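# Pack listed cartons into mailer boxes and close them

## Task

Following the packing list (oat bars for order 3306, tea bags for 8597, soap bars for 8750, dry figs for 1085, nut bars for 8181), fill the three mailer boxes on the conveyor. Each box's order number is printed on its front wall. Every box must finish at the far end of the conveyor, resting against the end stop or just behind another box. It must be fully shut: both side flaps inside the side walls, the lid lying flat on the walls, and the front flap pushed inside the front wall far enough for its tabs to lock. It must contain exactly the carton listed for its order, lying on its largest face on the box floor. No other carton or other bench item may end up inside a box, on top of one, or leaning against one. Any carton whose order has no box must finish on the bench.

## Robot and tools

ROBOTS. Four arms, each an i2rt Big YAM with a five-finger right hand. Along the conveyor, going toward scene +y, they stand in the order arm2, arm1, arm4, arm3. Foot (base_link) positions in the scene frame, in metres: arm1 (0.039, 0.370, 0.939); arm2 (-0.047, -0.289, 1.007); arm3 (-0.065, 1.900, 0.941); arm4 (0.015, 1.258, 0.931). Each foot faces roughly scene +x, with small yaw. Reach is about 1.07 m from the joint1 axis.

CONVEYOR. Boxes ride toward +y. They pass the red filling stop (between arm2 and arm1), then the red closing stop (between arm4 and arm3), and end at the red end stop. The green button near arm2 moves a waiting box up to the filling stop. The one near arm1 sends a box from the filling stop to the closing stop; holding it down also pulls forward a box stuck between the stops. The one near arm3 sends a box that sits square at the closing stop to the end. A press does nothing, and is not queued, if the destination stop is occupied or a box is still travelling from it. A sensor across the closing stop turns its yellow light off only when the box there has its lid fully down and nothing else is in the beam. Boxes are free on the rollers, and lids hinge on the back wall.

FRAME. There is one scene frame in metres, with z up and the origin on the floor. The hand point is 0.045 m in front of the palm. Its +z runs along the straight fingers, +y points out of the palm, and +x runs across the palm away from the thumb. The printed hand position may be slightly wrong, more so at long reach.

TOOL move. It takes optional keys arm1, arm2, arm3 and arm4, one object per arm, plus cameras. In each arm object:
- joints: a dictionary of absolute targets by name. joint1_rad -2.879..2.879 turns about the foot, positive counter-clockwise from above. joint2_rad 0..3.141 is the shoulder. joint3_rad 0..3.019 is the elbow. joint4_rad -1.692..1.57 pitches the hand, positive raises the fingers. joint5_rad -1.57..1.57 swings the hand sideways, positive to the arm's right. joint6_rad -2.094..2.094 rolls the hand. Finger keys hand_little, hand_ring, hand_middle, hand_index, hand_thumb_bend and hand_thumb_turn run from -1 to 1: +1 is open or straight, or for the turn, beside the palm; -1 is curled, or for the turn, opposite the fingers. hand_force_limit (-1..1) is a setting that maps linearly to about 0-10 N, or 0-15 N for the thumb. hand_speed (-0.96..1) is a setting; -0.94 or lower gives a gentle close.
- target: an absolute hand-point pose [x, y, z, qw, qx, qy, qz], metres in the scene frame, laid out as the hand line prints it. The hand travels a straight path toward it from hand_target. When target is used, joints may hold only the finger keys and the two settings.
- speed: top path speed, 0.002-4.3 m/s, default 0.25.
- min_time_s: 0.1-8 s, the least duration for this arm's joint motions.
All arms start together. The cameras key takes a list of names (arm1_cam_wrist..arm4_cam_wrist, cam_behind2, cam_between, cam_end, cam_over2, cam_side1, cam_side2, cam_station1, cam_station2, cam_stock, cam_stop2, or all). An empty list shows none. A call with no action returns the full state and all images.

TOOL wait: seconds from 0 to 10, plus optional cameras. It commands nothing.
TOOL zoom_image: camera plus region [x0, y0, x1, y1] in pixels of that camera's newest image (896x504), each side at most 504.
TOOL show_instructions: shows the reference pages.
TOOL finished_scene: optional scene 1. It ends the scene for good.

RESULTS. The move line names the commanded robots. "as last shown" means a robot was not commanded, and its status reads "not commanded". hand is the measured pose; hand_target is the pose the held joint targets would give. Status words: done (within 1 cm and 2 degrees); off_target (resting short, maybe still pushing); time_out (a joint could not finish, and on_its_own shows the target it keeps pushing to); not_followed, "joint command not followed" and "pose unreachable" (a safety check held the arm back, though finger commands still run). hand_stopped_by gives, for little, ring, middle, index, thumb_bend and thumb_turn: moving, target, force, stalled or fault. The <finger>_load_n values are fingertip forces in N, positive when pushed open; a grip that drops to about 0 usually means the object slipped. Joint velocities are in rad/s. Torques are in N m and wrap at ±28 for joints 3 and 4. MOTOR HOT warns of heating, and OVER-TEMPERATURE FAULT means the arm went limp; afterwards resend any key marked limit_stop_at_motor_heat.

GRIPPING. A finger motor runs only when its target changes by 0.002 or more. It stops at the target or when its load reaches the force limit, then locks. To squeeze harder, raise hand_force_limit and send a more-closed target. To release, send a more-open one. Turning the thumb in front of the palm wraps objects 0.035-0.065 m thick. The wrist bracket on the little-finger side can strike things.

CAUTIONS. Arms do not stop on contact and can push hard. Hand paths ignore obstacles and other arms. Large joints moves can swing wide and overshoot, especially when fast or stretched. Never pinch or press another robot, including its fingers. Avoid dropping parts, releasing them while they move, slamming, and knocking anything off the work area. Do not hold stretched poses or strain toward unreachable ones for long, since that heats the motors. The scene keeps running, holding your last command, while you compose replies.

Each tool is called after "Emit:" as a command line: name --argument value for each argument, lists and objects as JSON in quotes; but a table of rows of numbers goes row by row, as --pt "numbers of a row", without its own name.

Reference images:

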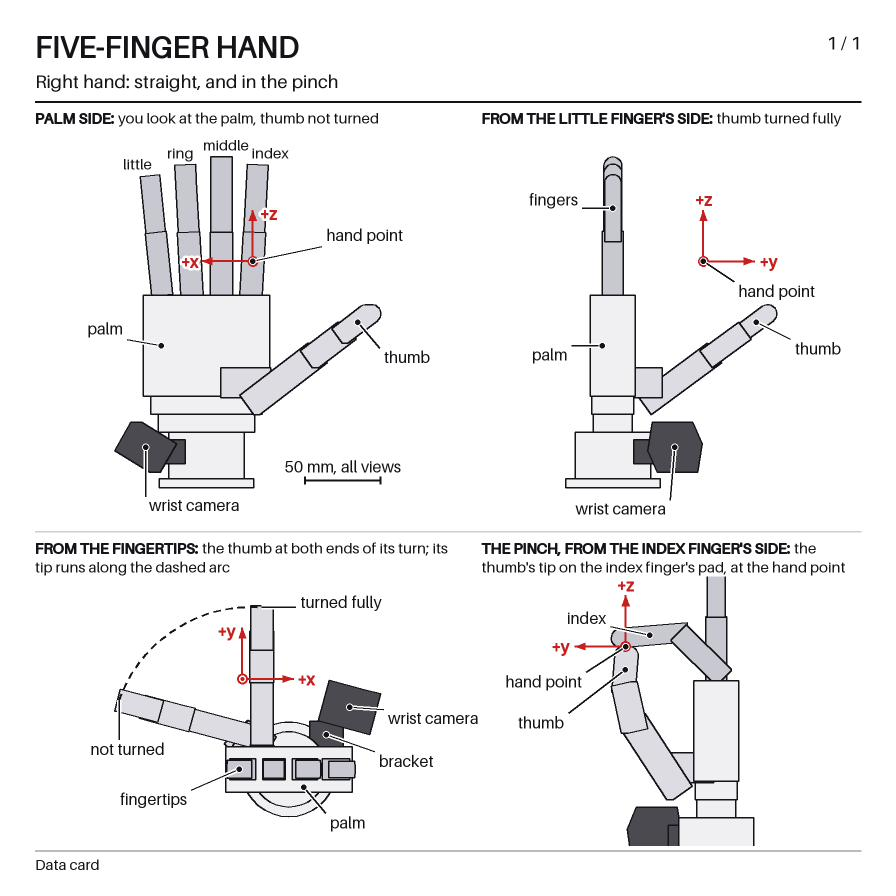

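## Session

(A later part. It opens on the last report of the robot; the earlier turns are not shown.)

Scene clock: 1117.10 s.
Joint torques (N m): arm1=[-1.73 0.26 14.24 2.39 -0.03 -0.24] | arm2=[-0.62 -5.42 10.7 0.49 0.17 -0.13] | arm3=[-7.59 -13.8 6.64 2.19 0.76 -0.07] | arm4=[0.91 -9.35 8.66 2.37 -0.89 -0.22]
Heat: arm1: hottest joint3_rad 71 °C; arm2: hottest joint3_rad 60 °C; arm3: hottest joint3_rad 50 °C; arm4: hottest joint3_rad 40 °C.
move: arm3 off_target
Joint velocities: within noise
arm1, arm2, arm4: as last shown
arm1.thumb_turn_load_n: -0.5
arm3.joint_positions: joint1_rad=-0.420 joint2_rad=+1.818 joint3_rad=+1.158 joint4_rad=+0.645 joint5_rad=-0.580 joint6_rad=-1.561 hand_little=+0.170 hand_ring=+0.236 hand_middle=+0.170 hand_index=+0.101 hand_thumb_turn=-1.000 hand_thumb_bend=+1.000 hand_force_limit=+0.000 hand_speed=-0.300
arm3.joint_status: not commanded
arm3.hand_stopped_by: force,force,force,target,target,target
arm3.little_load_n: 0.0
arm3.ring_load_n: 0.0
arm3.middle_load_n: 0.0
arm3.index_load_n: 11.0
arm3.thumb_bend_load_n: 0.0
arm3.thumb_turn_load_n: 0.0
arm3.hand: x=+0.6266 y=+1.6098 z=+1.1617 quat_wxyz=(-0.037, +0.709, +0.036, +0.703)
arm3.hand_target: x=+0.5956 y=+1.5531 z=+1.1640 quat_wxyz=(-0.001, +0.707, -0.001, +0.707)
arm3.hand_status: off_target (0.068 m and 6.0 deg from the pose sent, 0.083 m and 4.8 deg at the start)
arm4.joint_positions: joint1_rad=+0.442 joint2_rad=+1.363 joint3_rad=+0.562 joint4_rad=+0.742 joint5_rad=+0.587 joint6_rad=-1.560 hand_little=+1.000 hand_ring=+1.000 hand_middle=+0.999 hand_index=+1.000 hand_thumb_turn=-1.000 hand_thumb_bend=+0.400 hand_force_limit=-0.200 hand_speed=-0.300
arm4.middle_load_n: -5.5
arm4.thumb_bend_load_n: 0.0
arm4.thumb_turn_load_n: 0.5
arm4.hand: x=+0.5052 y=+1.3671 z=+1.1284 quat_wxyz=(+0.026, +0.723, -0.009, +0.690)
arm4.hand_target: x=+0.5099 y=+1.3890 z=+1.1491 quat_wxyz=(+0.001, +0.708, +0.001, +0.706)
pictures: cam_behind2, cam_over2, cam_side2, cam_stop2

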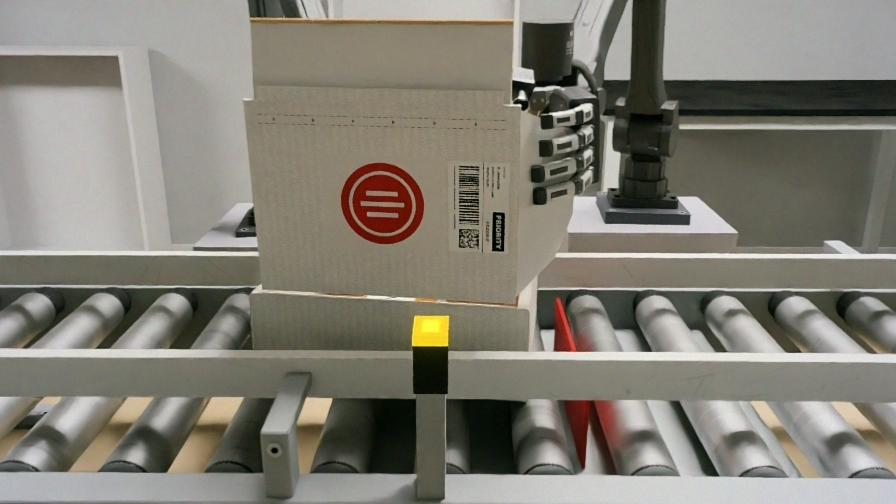

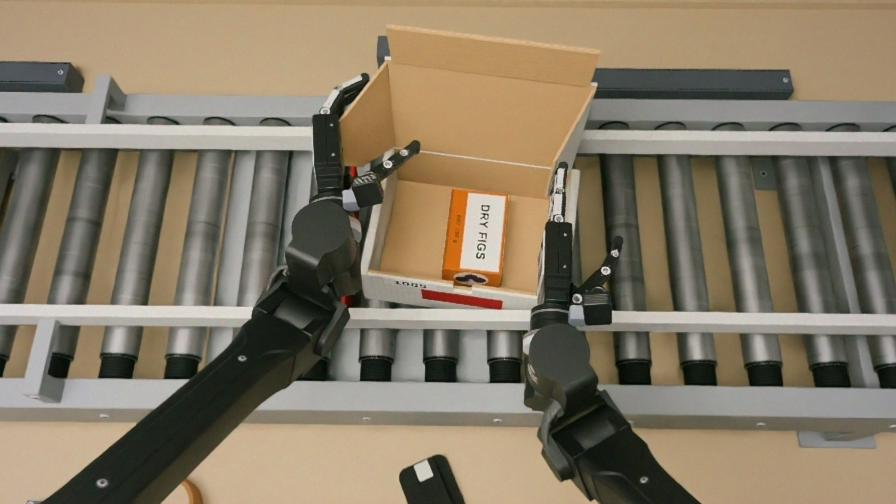

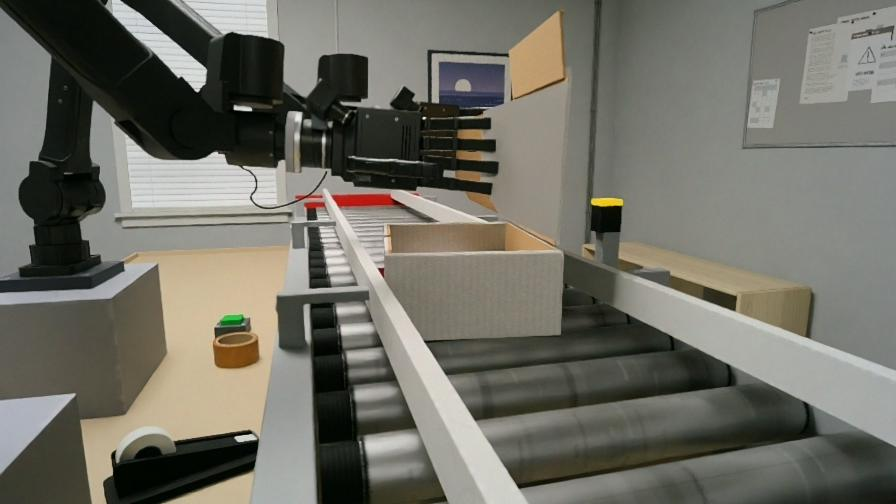

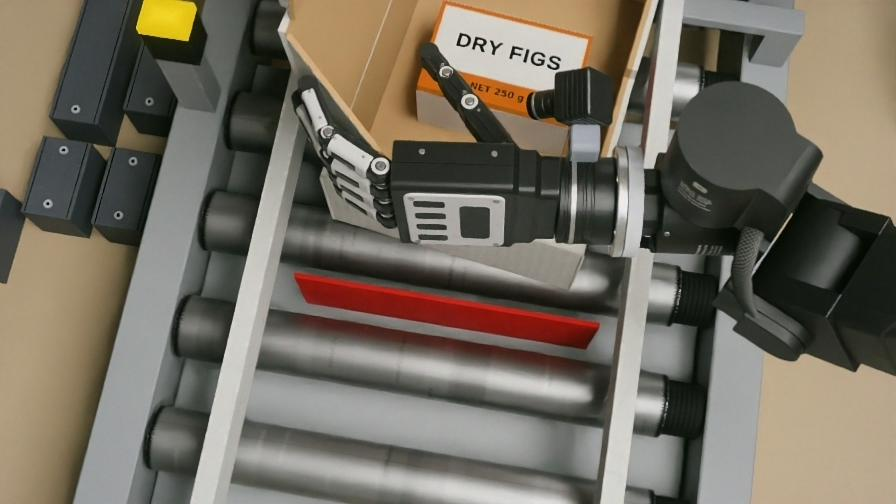

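Emit:
move --arm3 '{"target":[0.575,1.545,1.17,0,0.7071,0,0.7071],"speed":0.08,"joints":{"hand_index":0.3}}' --arm4 '{"target":[0.50,1.395,1.15,0,0.7071,0,0.7071],"speed":0.08}' --cameras '["cam_over2","cam_stop2","cam_side2","cam_behind2"]'

Scene clock: 1127.87 s.
Joint torques (N m): arm1=[-1.73 0.32 14.24 2.4 -0.03 -0.24] | arm2=[-0.67 -5.48 10.73 0.5 0.16 -0.12] | arm3=[-7.77 -13.98 6.89 2.28 0.78 -0.08] | arm4=[2.14 -10.64 8.34 2.35 -0.57 -0.2]
Heat: arm1: hottest joint3_rad 71 °C; arm2: hottest joint3_rad 60 °C; arm3: hottest joint3_rad 48 °C; arm4: hottest joint3_rad 41 °C.
move: arm3 off_target; arm4 off_target
Joint velocities: within noise
arm1, arm2: as last shown
arm1.thumb_turn_load_n: 0.5
arm3.joint_positions: joint1_rad=-0.448 joint2_rad=+1.783 joint3_rad=+1.114 joint4_rad=+0.646 joint5_rad=-0.609 joint6_rad=-1.561 hand_little=+0.170 hand_ring=+0.236 hand_middle=+0.171 hand_index=+0.300 hand_thumb_turn=-1.000 hand_thumb_bend=+1.000 hand_force_limit=+0.000 hand_speed=-0.300
arm3.joint_status: all done
arm3.hand_stopped_by: force,force,force,target,target,target
arm3.little_load_n: 0.0
arm3.ring_load_n: 0.0
arm3.middle_load_n: 11.5
arm3.index_load_n: 0.0
arm3.thumb_bend_load_n: 0.0
arm3.thumb_turn_load_n: 0.0
arm3.hand: x=+0.6064 y=+1.6038 z=+1.1622 quat_wxyz=(-0.039, +0.711, +0.035, +0.701)
arm3.hand_target: x=+0.5754 y=+1.5473 z=+1.1704 quat_wxyz=(-0.001, +0.706, +0.000, +0.708)
arm3.hand_status: off_target (0.067 m and 6.1 deg from the pose sent, 0.083 m and 6.0 deg at the start)
arm4.joint_positions: joint1_rad=+0.455 joint2_rad=+1.363 joint3_rad=+0.551 joint4_rad=+0.742 joint5_rad=+0.607 joint6_rad=-1.560 hand_little=+1.000 hand_ring=+1.000 hand_middle=+0.999 hand_index=+1.000 hand_thumb_turn=-1.000 hand_thumb_bend=+0.400 hand_force_limit=-0.200 hand_speed=-0.300
arm4.joint_status: not commanded
arm4.hand_stopped_by: target,target,target,target,target,target
arm4.little_load_n: 0.0
arm4.ring_load_n: -1.5
arm4.middle_load_n: -4.0
arm4.index_load_n: 0.0
arm4.thumb_bend_load_n: 0.0
arm4.thumb_turn_load_n: 0.0
arm4.hand: x=+0.4994 y=+1.3682 z=+1.1236 quat_wxyz=(+0.031, +0.726, -0.009, +0.687)
arm4.hand_target: x=+0.5002 y=+1.3936 z=+1.1499 quat_wxyz=(+0.000, +0.707, +0.000, +0.707)
arm4.hand_status: off_target (0.038 m and 4.9 deg from the pose sent, 0.036 m and 4.2 deg at the start)
pictures: cam_behind2, cam_over2, cam_side2, cam_stop2

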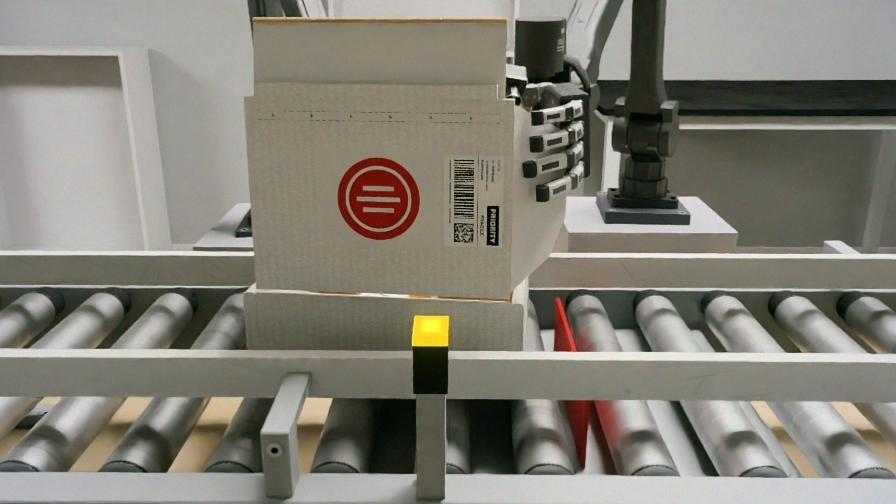

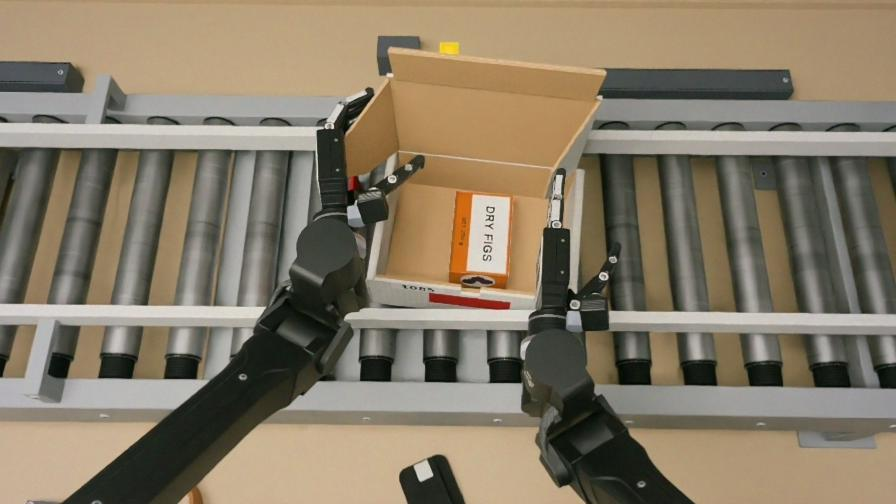

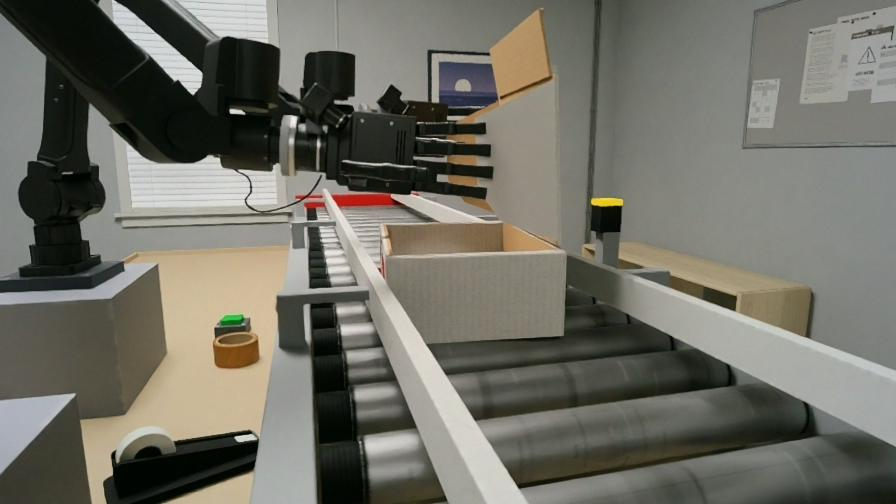

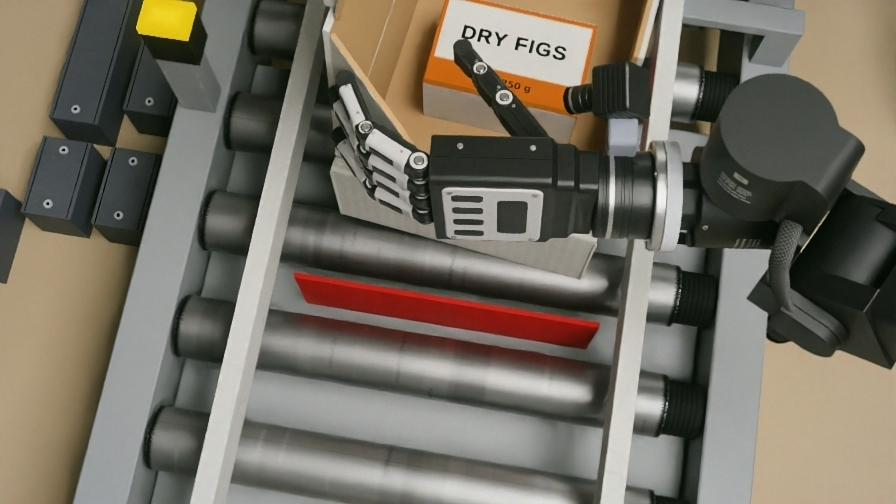

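Emit:
move --arm3 '{"target":[0.565,1.52,1.17,0,0.7071,0,0.7071],"speed":0.08,"joints":{"hand_index":0.25,"hand_middle":0.25,"hand_ring":0.25,"hand_little":0.25}}' --arm4 '{"target":[0.50,1.42,1.15,0,0.7071,0,0.7071],"speed":0.08}' --cameras '["cam_over2","cam_stop2","cam_side2","cam_behind2"]'

Scene clock: 1143.93 s.
Joint torques (N m): arm1=[-1.79 0.26 14.24 2.4 -0.03 -0.24] | arm2=[-0.62 -5.42 10.71 0.5 0.16 -0.13] | arm3=[-1.67 -12.22 9.24 1.98 0.32 -0.1] | arm4=[-0.56 -8.06 9.72 2.41 -0.08 -0.22]
Heat: arm1: hottest joint3_rad 72 °C; arm2: hottest joint3_rad 60 °C; arm3: hottest joint3_rad 46 °C; arm4: hottest joint3_rad 41 °C.
move: arm3 off_target; arm4 off_target
Joint velocities: within noise
arm1, arm2: as last shown
arm1.thumb_turn_load_n: 0.0
arm3.joint_positions: joint1_rad=-0.570 joint2_rad=+1.782 joint3_rad=+1.109 joint4_rad=+0.646 joint5_rad=-0.646 joint6_rad=-1.559 hand_little=+0.250 hand_ring=+0.250 hand_middle=+0.251 hand_index=+0.251 hand_thumb_turn=-1.000 hand_thumb_bend=+1.000 hand_force_limit=+0.000 hand_speed=-0.300
arm3.joint_status: all done
arm3.hand_stopped_by: target,target,force,target,target,target
arm3.little_load_n: 0.0
arm3.ring_load_n: 0.0
arm3.middle_load_n: 0.0
arm3.index_load_n: 3.0
arm3.thumb_bend_load_n: 0.0
arm3.thumb_turn_load_n: 0.5
arm3.hand: x=+0.5657 y=+1.5316 z=+1.1616 quat_wxyz=(-0.011, +0.712, +0.003, +0.702)
arm3.hand_target: x=+0.5652 y=+1.5190 z=+1.1703 quat_wxyz=(+0.000, +0.706, -0.001, +0.708)
arm3.hand_status: off_target (0.014 m and 1.5 deg from the pose sent, 0.094 m and 6.1 deg at the start)
arm4.joint_positions: joint1_rad=+0.564 joint2_rad=+1.369 joint3_rad=+0.571 joint4_rad=+0.742 joint5_rad=+0.638 joint6_rad=-1.560 hand_little=+1.000 hand_ring=+1.000 hand_middle=+1.000 hand_index=+1.000 hand_thumb_turn=-1.000 hand_thumb_bend=+0.400 hand_force_limit=-0.200 hand_speed=-0.300
arm4.joint_status: not commanded
arm4.hand_stopped_by: target,target,target,target,target,target
arm4.little_load_n: 0.0
arm4.ring_load_n: 0.0
arm4.middle_load_n: 0.0
arm4.index_load_n: 0.0
arm4.thumb_bend_load_n: 0.0
arm4.thumb_turn_load_n: 0.0
arm4.hand: x=+0.4883 y=+1.4184 z=+1.1301 quat_wxyz=(+0.002, +0.722, +0.017, +0.692)
arm4.hand_target: x=+0.4984 y=+1.4300 z=+1.1504 quat_wxyz=(-0.010, +0.707, +0.011, +0.707)
arm4.hand_status: off_target (0.023 m and 3.1 deg from the pose sent, 0.058 m and 4.9 deg at the start)
pictures: cam_behind2, cam_over2, cam_side2, cam_stop2

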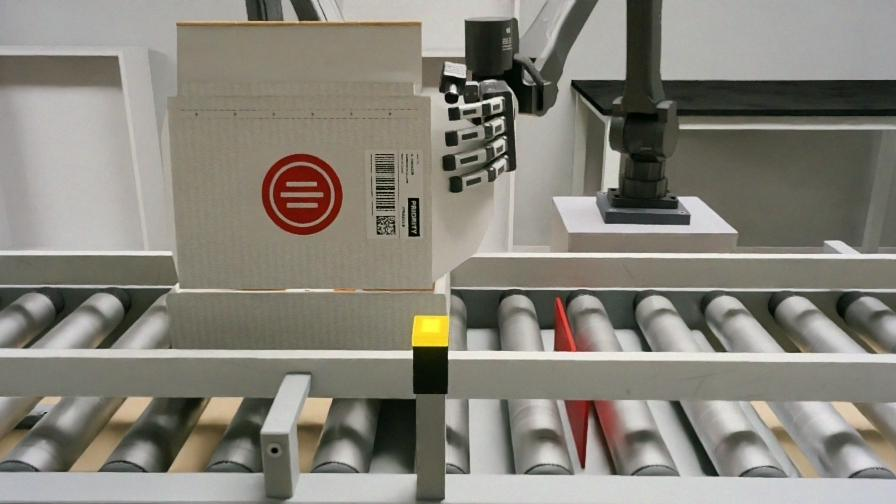

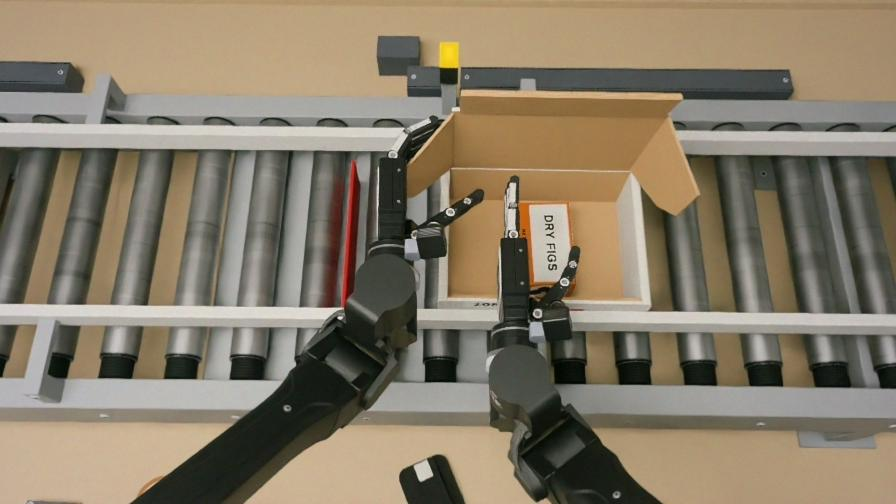

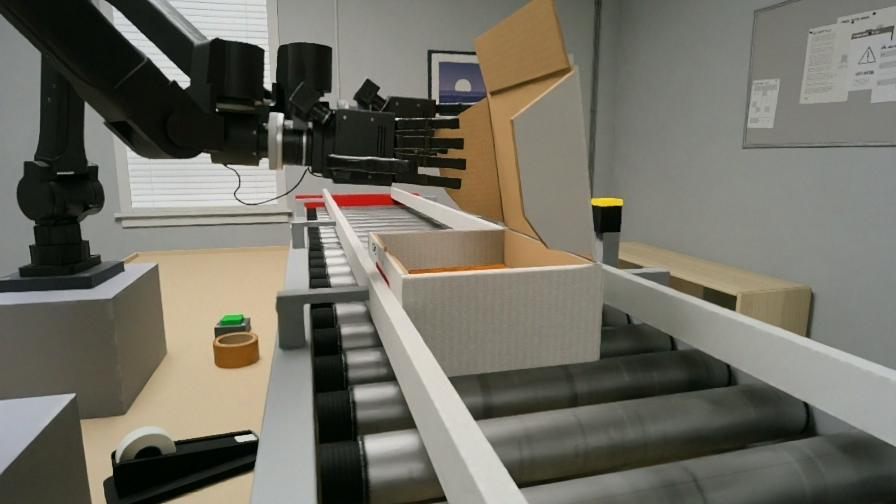

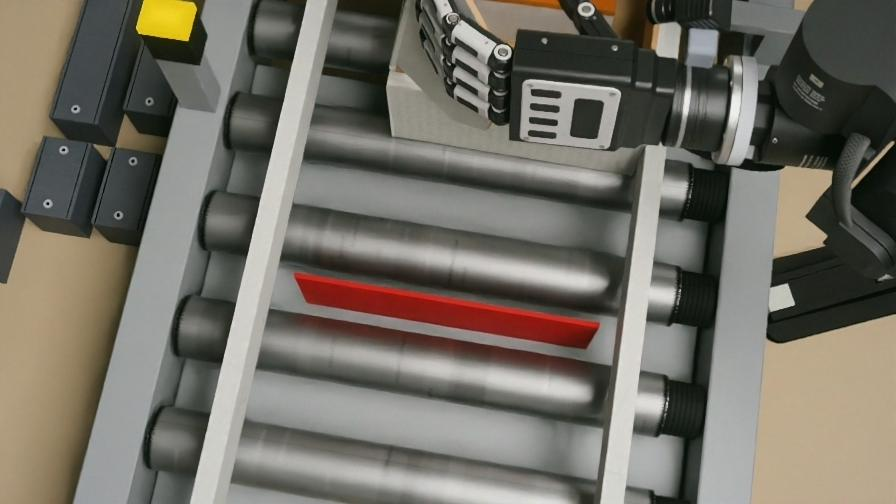

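Emit:
move --arm4 '{"target":[0.40,1.38,1.17,0,0.7071,0,0.7071],"speed":0.25}'

Emit:
move --arm4 '{"target":[0.41,1.17,1.17,0,0.7071,0,0.7071],"speed":0.3}'

Emit:
move --arm4 '{"target":[0.58,1.16,1.16,0,0.7071,0,0.7071],"speed":0.25}' --cameras '["cam_over2","cam_side2"]'

Scene clock: 1168.17 s.
Joint torques (N m): arm1=[-1.73 0.26 14.24 2.39 -0.03 -0.24] | arm2=[-0.67 -5.42 10.71 0.5 0.16 -0.13] | arm3=[-1.67 -12.1 9.21 1.98 0.32 -0.1] | arm4=[-0.03 -5.36 8.08 0.95 0.06 -0.24]
Heat: arm1: hottest joint3_rad 72 °C; arm2: hottest joint3_rad 60 °C; arm3: hottest joint3_rad 46 °C; arm4: hottest joint3_rad 40 °C.
move: arm4 off_target
Joint velocities: within noise
arm1, arm2, arm3: as last shown
arm3.ring_load_n: 0.5
arm4.joint_positions: joint1_rad=+0.633 joint2_rad=+1.010 joint3_rad=+0.395 joint4_rad=+0.612 joint5_rad=+0.754 joint6_rad=-1.561 hand_little=+1.000 hand_ring=+1.000 hand_middle=+1.000 hand_index=+1.000 hand_thumb_turn=-1.000 hand_thumb_bend=+0.400 hand_force_limit=-0.200 hand_speed=-0.300
arm4.joint_status: not commanded
arm4.hand_stopped_by: target,target,target,target,target,target
arm4.little_load_n: 0.0
arm4.ring_load_n: 0.0
arm4.middle_load_n: 0.0
arm4.index_load_n: 0.0
arm4.thumb_bend_load_n: 0.0
arm4.thumb_turn_load_n: 0.0
arm4.hand: x=+0.4048 y=+1.3697 z=+1.1656 quat_wxyz=(+0.008, +0.707, -0.010, +0.707)
arm4.hand_target: x=+0.4025 y=+1.3737 z=+1.1704 quat_wxyz=(+0.006, +0.706, -0.004, +0.708)
arm4.hand_status: off_target (0.012 m and 1.5 deg from the pose sent, 0.104 m and 3.1 deg at the start)
pictures: none

Scene clock: 1169.80 s.
Joint torques (N m): arm1=[-1.73 0.26 14.24 2.39 -0.03 -0.24] | arm2=[-0.62 -5.42 10.71 0.51 0.16 -0.13] | arm3=[-1.61 -12.22 9.24 1.98 0.32 -0.1] | arm4=[-1.61 -0.73 10.65 1.33 -0.18 -0.01]
Heat: arm1: hottest joint3_rad 72 °C; arm2: hottest joint3_rad 60 °C; arm3: hottest joint3_rad 46 °C; arm4: hottest joint3_rad 41 °C.
move: arm4 off_target
Joint velocities: within noise
arm1.joint_positions: joint1_rad=+0.517 joint2_rad=+0.685 joint3_rad=+1.265 joint4_rad=-1.378 joint5_rad=+0.002 joint6_rad=-0.982 hand_little=+1.000 hand_ring=+1.000 hand_middle=+1.000 hand_index=+1.000 hand_thumb_turn=+1.000 hand_thumb_bend=+1.000 hand_force_limit=+0.000 hand_speed=-0.800
arm1.joint_status: not commanded
arm1.hand_stopped_by: target,target,target,target,target,target
arm1.little_load_n: -0.5
arm1.ring_load_n: 0.0
arm1.middle_load_n: -0.5
arm1.index_load_n: 0.0
arm1.thumb_bend_load_n: 0.0
arm1.thumb_turn_load_n: 0.0
arm1.hand: x=+0.2437 y=+0.4825 z=+1.3404 quat_wxyz=(-0.214, +0.924, +0.021, +0.316)
arm1.hand_target: x=+0.2510 y=+0.4826 z=+1.3694 quat_wxyz=(-0.229, +0.909, +0.022, +0.349)
arm1.hand_status: not commanded
arm2.joint_positions: joint1_rad=+0.803 joint2_rad=+1.195 joint3_rad=+1.279 joint4_rad=-1.267 joint5_rad=+0.350 joint6_rad=-0.612 hand_little=+1.000 hand_ring=+1.000 hand_middle=+1.000 hand_index=+1.000 hand_thumb_turn=+1.000 hand_thumb_bend=+1.000 hand_force_limit=+0.000 hand_speed=-0.800
arm2.joint_status: not commanded
arm2.hand_stopped_by: target,target,target,target,target,target
arm2.little_load_n: 0.0
arm2.ring_load_n: 0.0
arm2.middle_load_n: 0.0
arm2.index_load_n: 0.0
arm2.thumb_bend_load_n: 0.0
arm2.thumb_turn_load_n: 0.0
arm2.hand: x=+0.2742 y=-0.1069 z=+1.2866 quat_wxyz=(-0.028, +0.956, -0.146, +0.252)
arm2.hand_target: x=+0.2802 y=-0.0991 z=+1.3007 quat_wxyz=(-0.035, +0.956, -0.137, +0.256)
arm2.hand_status: not commanded
arm3: as last shown
arm3.ring_load_n: -0.5
arm3.index_load_n: 3.5
arm4.joint_positions: joint1_rad=-0.214 joint2_rad=+0.706 joint3_rad=+0.254 joint4_rad=+0.433 joint5_rad=-0.123 joint6_rad=-1.560 hand_little=+1.000 hand_ring=+1.000 hand_middle=+1.000 hand_index=+1.000 hand_thumb_turn=-1.000 hand_thumb_bend=+0.400 hand_force_limit=-0.200 hand_speed=-0.300
arm4.joint_status: not commanded
arm4.hand_stopped_by: target,target,target,target,target,target
arm4.little_load_n: 0.0
arm4.ring_load_n: 0.0
arm4.middle_load_n: 0.0
arm4.index_load_n: 0.0
arm4.thumb_bend_load_n: 0.0
arm4.thumb_turn_load_n: 0.0
arm4.hand: x=+0.4029 y=+1.1768 z=+1.1555 quat_wxyz=(-0.005, +0.714, -0.001, +0.701)
arm4.hand_target: x=+0.4084 y=+1.1733 z=+1.1682 quat_wxyz=(-0.006, +0.709, -0.007, +0.705)
arm4.hand_status: off_target (0.018 m and 1.2 deg from the pose sent, 0.200 m and 1.5 deg at the start)
pictures: none

Scene clock: 1171.43 s.
Joint torques (N m): arm1=[-1.73 0.32 14.24 2.39 -0.04 -0.24] | arm2=[-0.62 -5.42 10.69 0.51 0.17 -0.14] | arm3=[-1.79 -12.16 9.24 1.98 0.32 -0.1] | arm4=[-0.44 -8.47 10.33 2.88 -0.02 -0.21]
Heat: arm1: hottest joint3_rad 72 °C; arm2: hottest joint3_rad 60 °C; arm3: hottest joint3_rad 46 °C; arm4: hottest joint3_rad 41 °C.
move: arm4 off_target
Joint velocities: within noise
arm1, arm2, arm3: as last shown
arm1.little_load_n: 0.0
arm1.middle_load_n: 0.0
arm3.ring_load_n: 0.0
arm3.index_load_n: 3.0
arm4.joint_positions: joint1_rad=-0.214 joint2_rad=+1.361 joint3_rad=+0.590 joint4_rad=+0.704 joint5_rad=-0.115 joint6_rad=-1.560 hand_little=+1.000 hand_ring=+1.000 hand_middle=+1.000 hand_index=+1.000 hand_thumb_turn=-1.000 hand_thumb_bend=+0.400 hand_force_limit=-0.200 hand_speed=-0.300
arm4.joint_status: not commanded
arm4.hand_stopped_by: target,target,target,target,target,target
arm4.little_load_n: 0.0
arm4.ring_load_n: 0.0
arm4.middle_load_n: 0.0
arm4.index_load_n: 0.0
arm4.thumb_bend_load_n: 0.0
arm4.thumb_turn_load_n: 0.0
arm4.hand: x=+0.5612 y=+1.1564 z=+1.1306 quat_wxyz=(-0.004, +0.730, -0.006, +0.684)
arm4.hand_target: x=+0.5771 y=+1.1582 z=+1.1591 quat_wxyz=(-0.001, +0.707, +0.001, +0.707)
arm4.hand_status: off_target (0.035 m and 3.8 deg from the pose sent, 0.178 m and 1.2 deg at the start)

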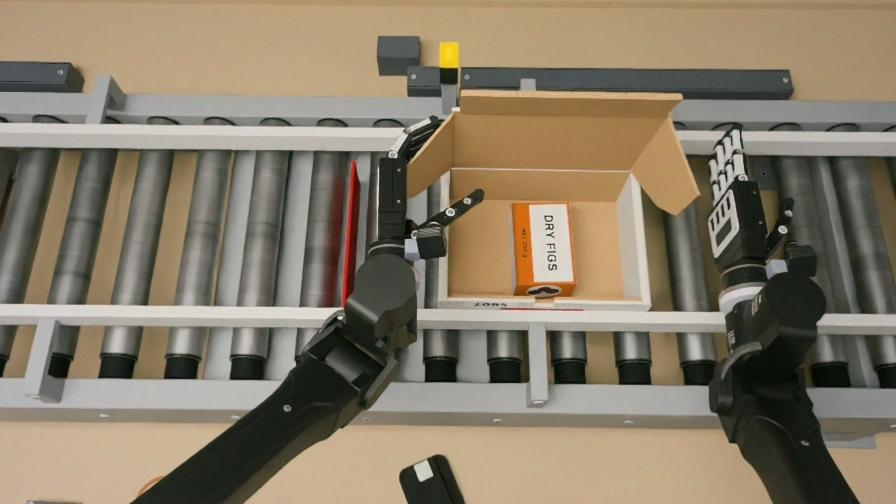

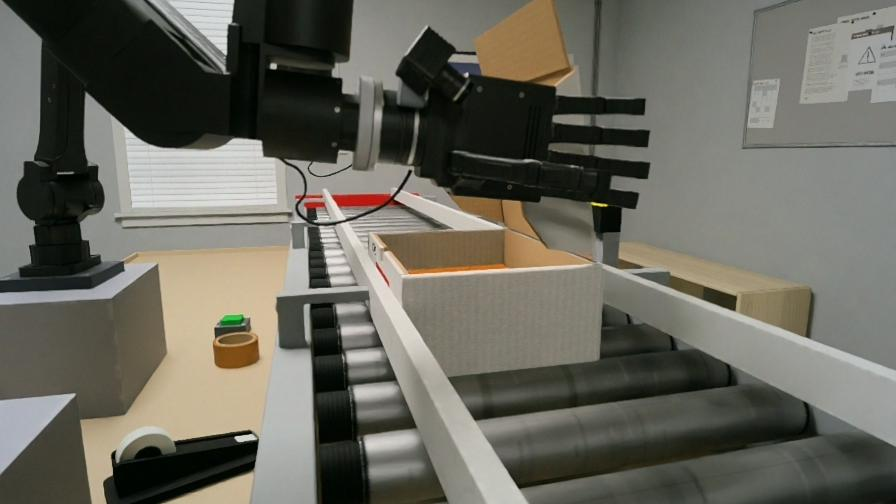

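Emit:
move --arm4 '{"target":[0.585,1.265,1.17,0,0.7071,0,0.7071],"speed":0.1}' --cameras '["cam_over2","cam_side2","cam_behind2"]'

Scene clock: 1177.17 s.
Joint torques (N m): arm1=[-1.73 0.32 14.24 2.39 -0.03 -0.24] | arm2=[-0.67 -5.48 10.71 0.51 0.16 -0.13] | arm3=[-1.85 -12.28 9.22 1.98 0.32 -0.12] | arm4=[0.91 -8.64 11.04 1.39 -0.21 -0.26]
Heat: arm1: hottest joint3_rad 72 °C; arm2: hottest joint3_rad 60 °C; arm3: hottest joint3_rad 46 °C; arm4: hottest joint3_rad 42 °C.
move: arm4 off_target
Joint velocities: within noise
arm1, arm2, arm3: as last shown
arm1.little_load_n: 0.5
arm1.index_load_n: -0.5
arm3.joint_positions: joint1_rad=-0.567 joint2_rad=+1.783 joint3_rad=+1.109 joint4_rad=+0.646 joint5_rad=-0.646 joint6_rad=-1.556 hand_little=+0.250 hand_ring=+0.250 hand_middle=+0.251 hand_index=+0.251 hand_thumb_turn=-1.000 hand_thumb_bend=+1.000 hand_force_limit=+0.000 hand_speed=-0.300
arm3.middle_load_n: 1.5
arm3.thumb_turn_load_n: 0.0
arm3.hand: x=+0.5669 y=+1.5336 z=+1.1603 quat_wxyz=(-0.013, +0.713, +0.003, +0.701)
arm3.hand_target: x=+0.5657 y=+1.5199 z=+1.1702 quat_wxyz=(+0.000, +0.706, -0.001, +0.708)
arm4.joint_positions: joint1_rad=+0.047 joint2_rad=+1.366 joint3_rad=+0.622 joint4_rad=+0.704 joint5_rad=+0.188 joint6_rad=-1.563 hand_little=+1.000 hand_ring=+1.000 hand_middle=+1.000 hand_index=+1.000 hand_thumb_turn=-1.000 hand_thumb_bend=+0.400 hand_force_limit=-0.200 hand_speed=-0.300
arm4.joint_status: not commanded
arm4.hand_stopped_by: target,target,target,target,target,target
arm4.little_load_n: 0.0
arm4.ring_load_n: 0.0
arm4.middle_load_n: 0.0
arm4.index_load_n: 0.0
arm4.thumb_bend_load_n: 0.0
arm4.thumb_turn_load_n: 0.0
arm4.hand: x=+0.5676 y=+1.2418 z=+1.1464 quat_wxyz=(+0.017, +0.720, -0.015, +0.693)
arm4.hand_target: x=+0.5836 y=+1.2605 z=+1.1707 quat_wxyz=(+0.007, +0.707, -0.002, +0.708)
arm4.hand_status: off_target (0.037 m and 3.4 deg from the pose sent, 0.118 m and 3.8 deg at the start)
pictures: cam_behind2, cam_over2, cam_side2

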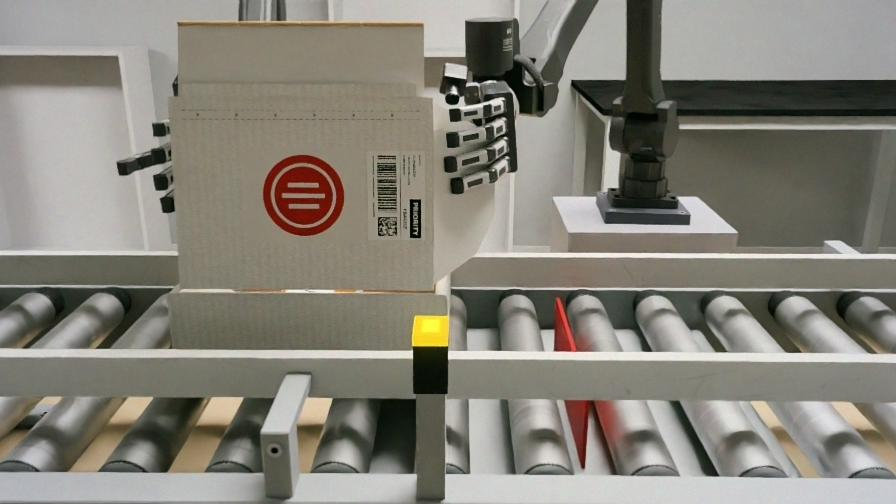

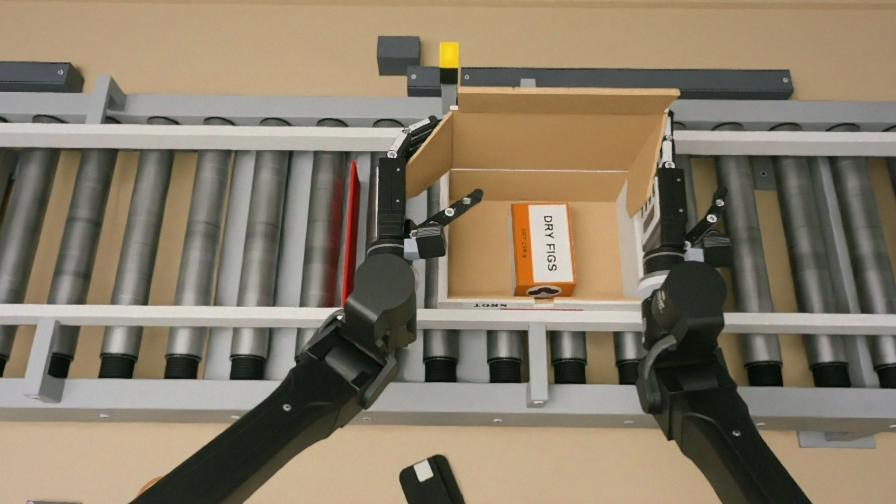

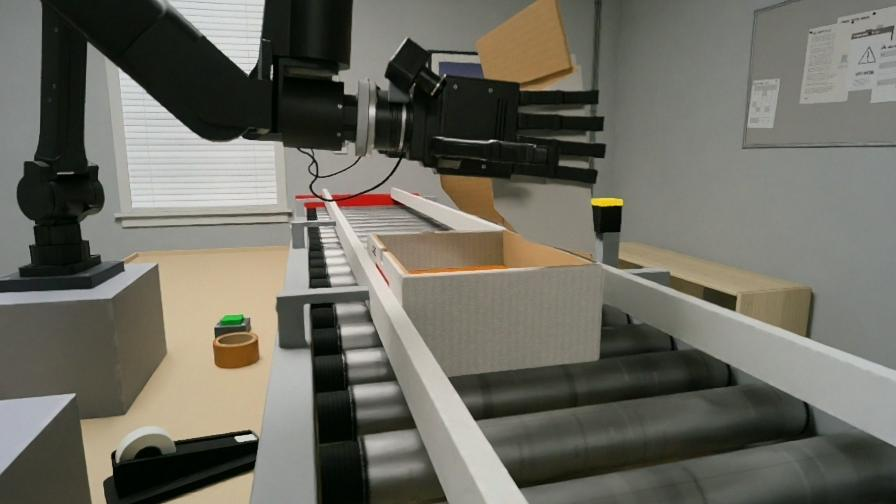

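Emit:
move --arm3 '{"target":[0.575,1.475,1.17,0,0.7071,0,0.7071],"speed":0.08}' --arm4 '{"target":[0.585,1.29,1.17,0,0.7071,0,0.7071],"speed":0.08}' --cameras '["cam_over2","cam_side2","cam_behind2","arm3_cam_wrist"]'

Scene clock: 1181.47 s.
Joint torques (N m): arm1=[-1.73 0.32 14.24 2.39 -0.03 -0.24] | arm2=[-0.62 -5.42 10.73 0.5 0.17 -0.14] | arm3=[-5.25 -11.28 12.53 0.99 0.67 -0.14] | arm4=[3.25 -8.64 10.89 1.32 -0.84 -0.19]
Heat: arm1: hottest joint3_rad 72 °C; arm2: hottest joint3_rad 60 °C; arm3: hottest joint3_rad 46 °C; arm4: hottest joint3_rad 42 °C.
move: arm3 off_target; arm4 off_target
Joint velocities: within noise
arm1, arm2: as last shown
arm1.little_load_n: 0.0
arm1.index_load_n: 0.0
arm3.joint_positions: joint1_rad=-0.581 joint2_rad=+1.828 joint3_rad=+1.166 joint4_rad=+0.640 joint5_rad=-0.711 joint6_rad=-1.556 hand_little=+0.250 hand_ring=+0.250 hand_middle=+0.251 hand_index=+0.250 hand_thumb_turn=-1.000 hand_thumb_bend=+1.000 hand_force_limit=+0.000 hand_speed=-0.300
arm3.joint_status: not commanded
arm3.hand_stopped_by: target,target,force,target,target,target
arm3.little_load_n: 0.0
arm3.ring_load_n: 0.0
arm3.middle_load_n: 4.5
arm3.index_load_n: 1.5
arm3.thumb_bend_load_n: 0.5
arm3.thumb_turn_load_n: 0.0
arm3.hand: x=+0.5803 y=+1.5266 z=+1.1590 quat_wxyz=(-0.031, +0.711, +0.022, +0.703)
arm3.hand_target: x=+0.5710 y=+1.4776 z=+1.1691 quat_wxyz=(-0.001, +0.707, +0.000, +0.707)
arm3.hand_status: off_target (0.053 m and 4.4 deg from the pose sent, 0.060 m and 1.8 deg at the start)
arm4.joint_positions: joint1_rad=+0.083 joint2_rad=+1.372 joint3_rad=+0.631 joint4_rad=+0.704 joint5_rad=+0.260 joint6_rad=-1.563 hand_little=+1.000 hand_ring=+1.000 hand_middle=+1.000 hand_index=+1.000 hand_thumb_turn=-1.000 hand_thumb_bend=+0.400 hand_force_limit=-0.200 hand_speed=-0.300
arm4.joint_status: not commanded
arm4.hand_stopped_by: target,target,target,target,target,target
arm4.little_load_n: 0.0
arm4.ring_load_n: -0.5
arm4.middle_load_n: -2.0
arm4.index_load_n: -2.0
arm4.thumb_bend_load_n: 0.0
arm4.thumb_turn_load_n: 0.0
arm4.hand: x=+0.5662 y=+1.2481 z=+1.1484 quat_wxyz=(+0.031, +0.718, -0.028, +0.694)
arm4.hand_target: x=+0.5819 y=+1.2892 z=+1.1700 quat_wxyz=(+0.001, +0.707, +0.000, +0.707)
arm4.hand_status: off_target (0.051 m and 5.1 deg from the pose sent, 0.056 m and 3.4 deg at the start)
pictures: arm3_cam_wrist, cam_behind2, cam_over2, cam_side2

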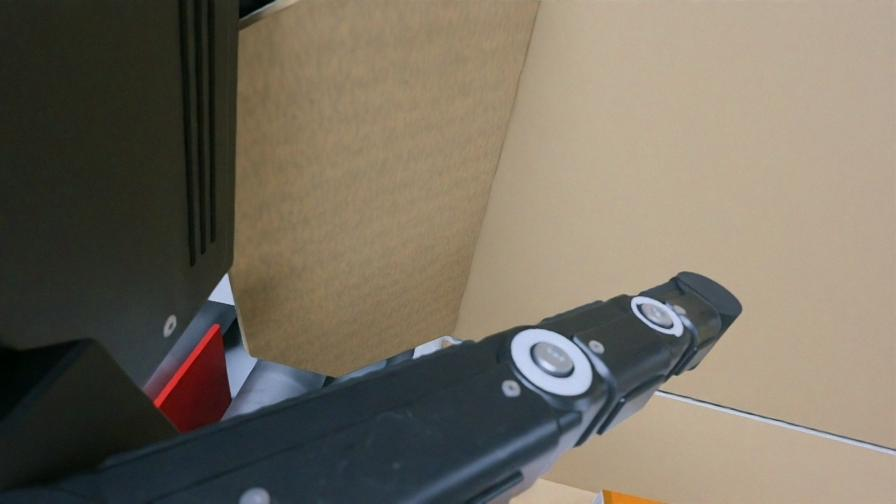

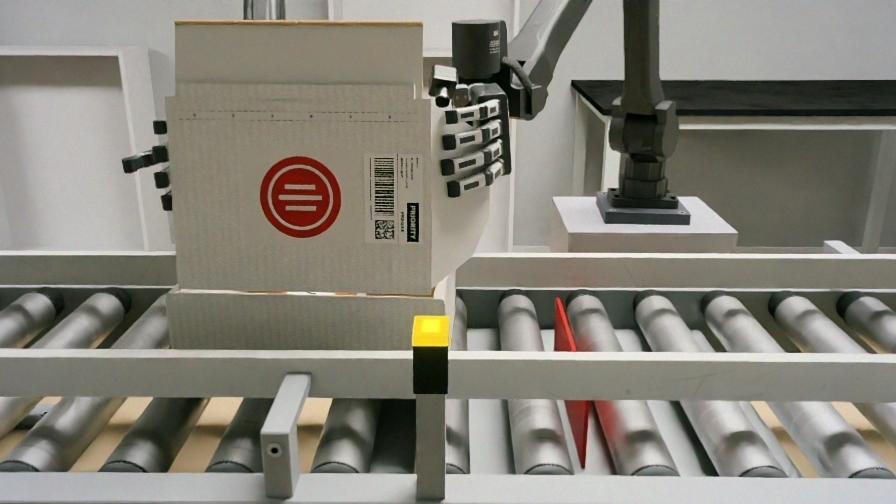

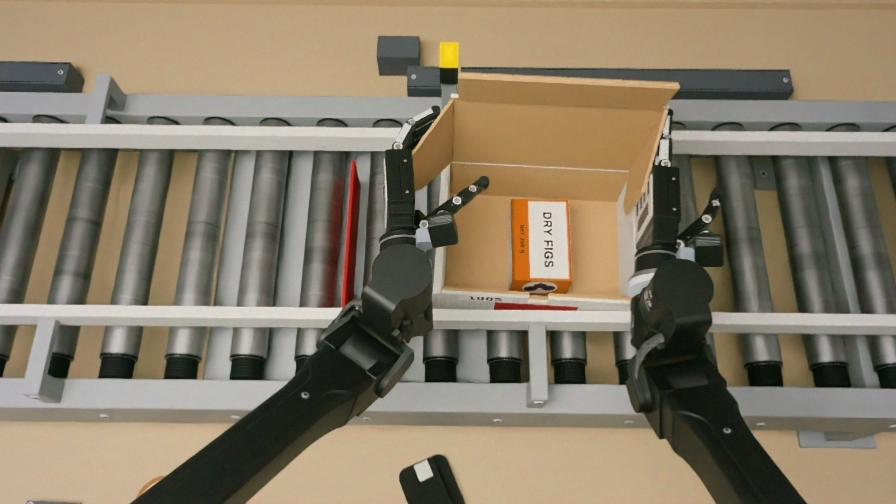

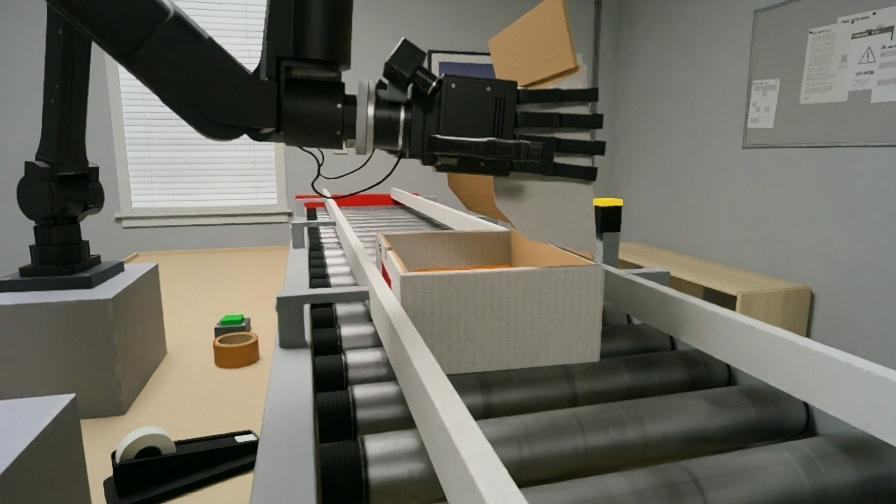

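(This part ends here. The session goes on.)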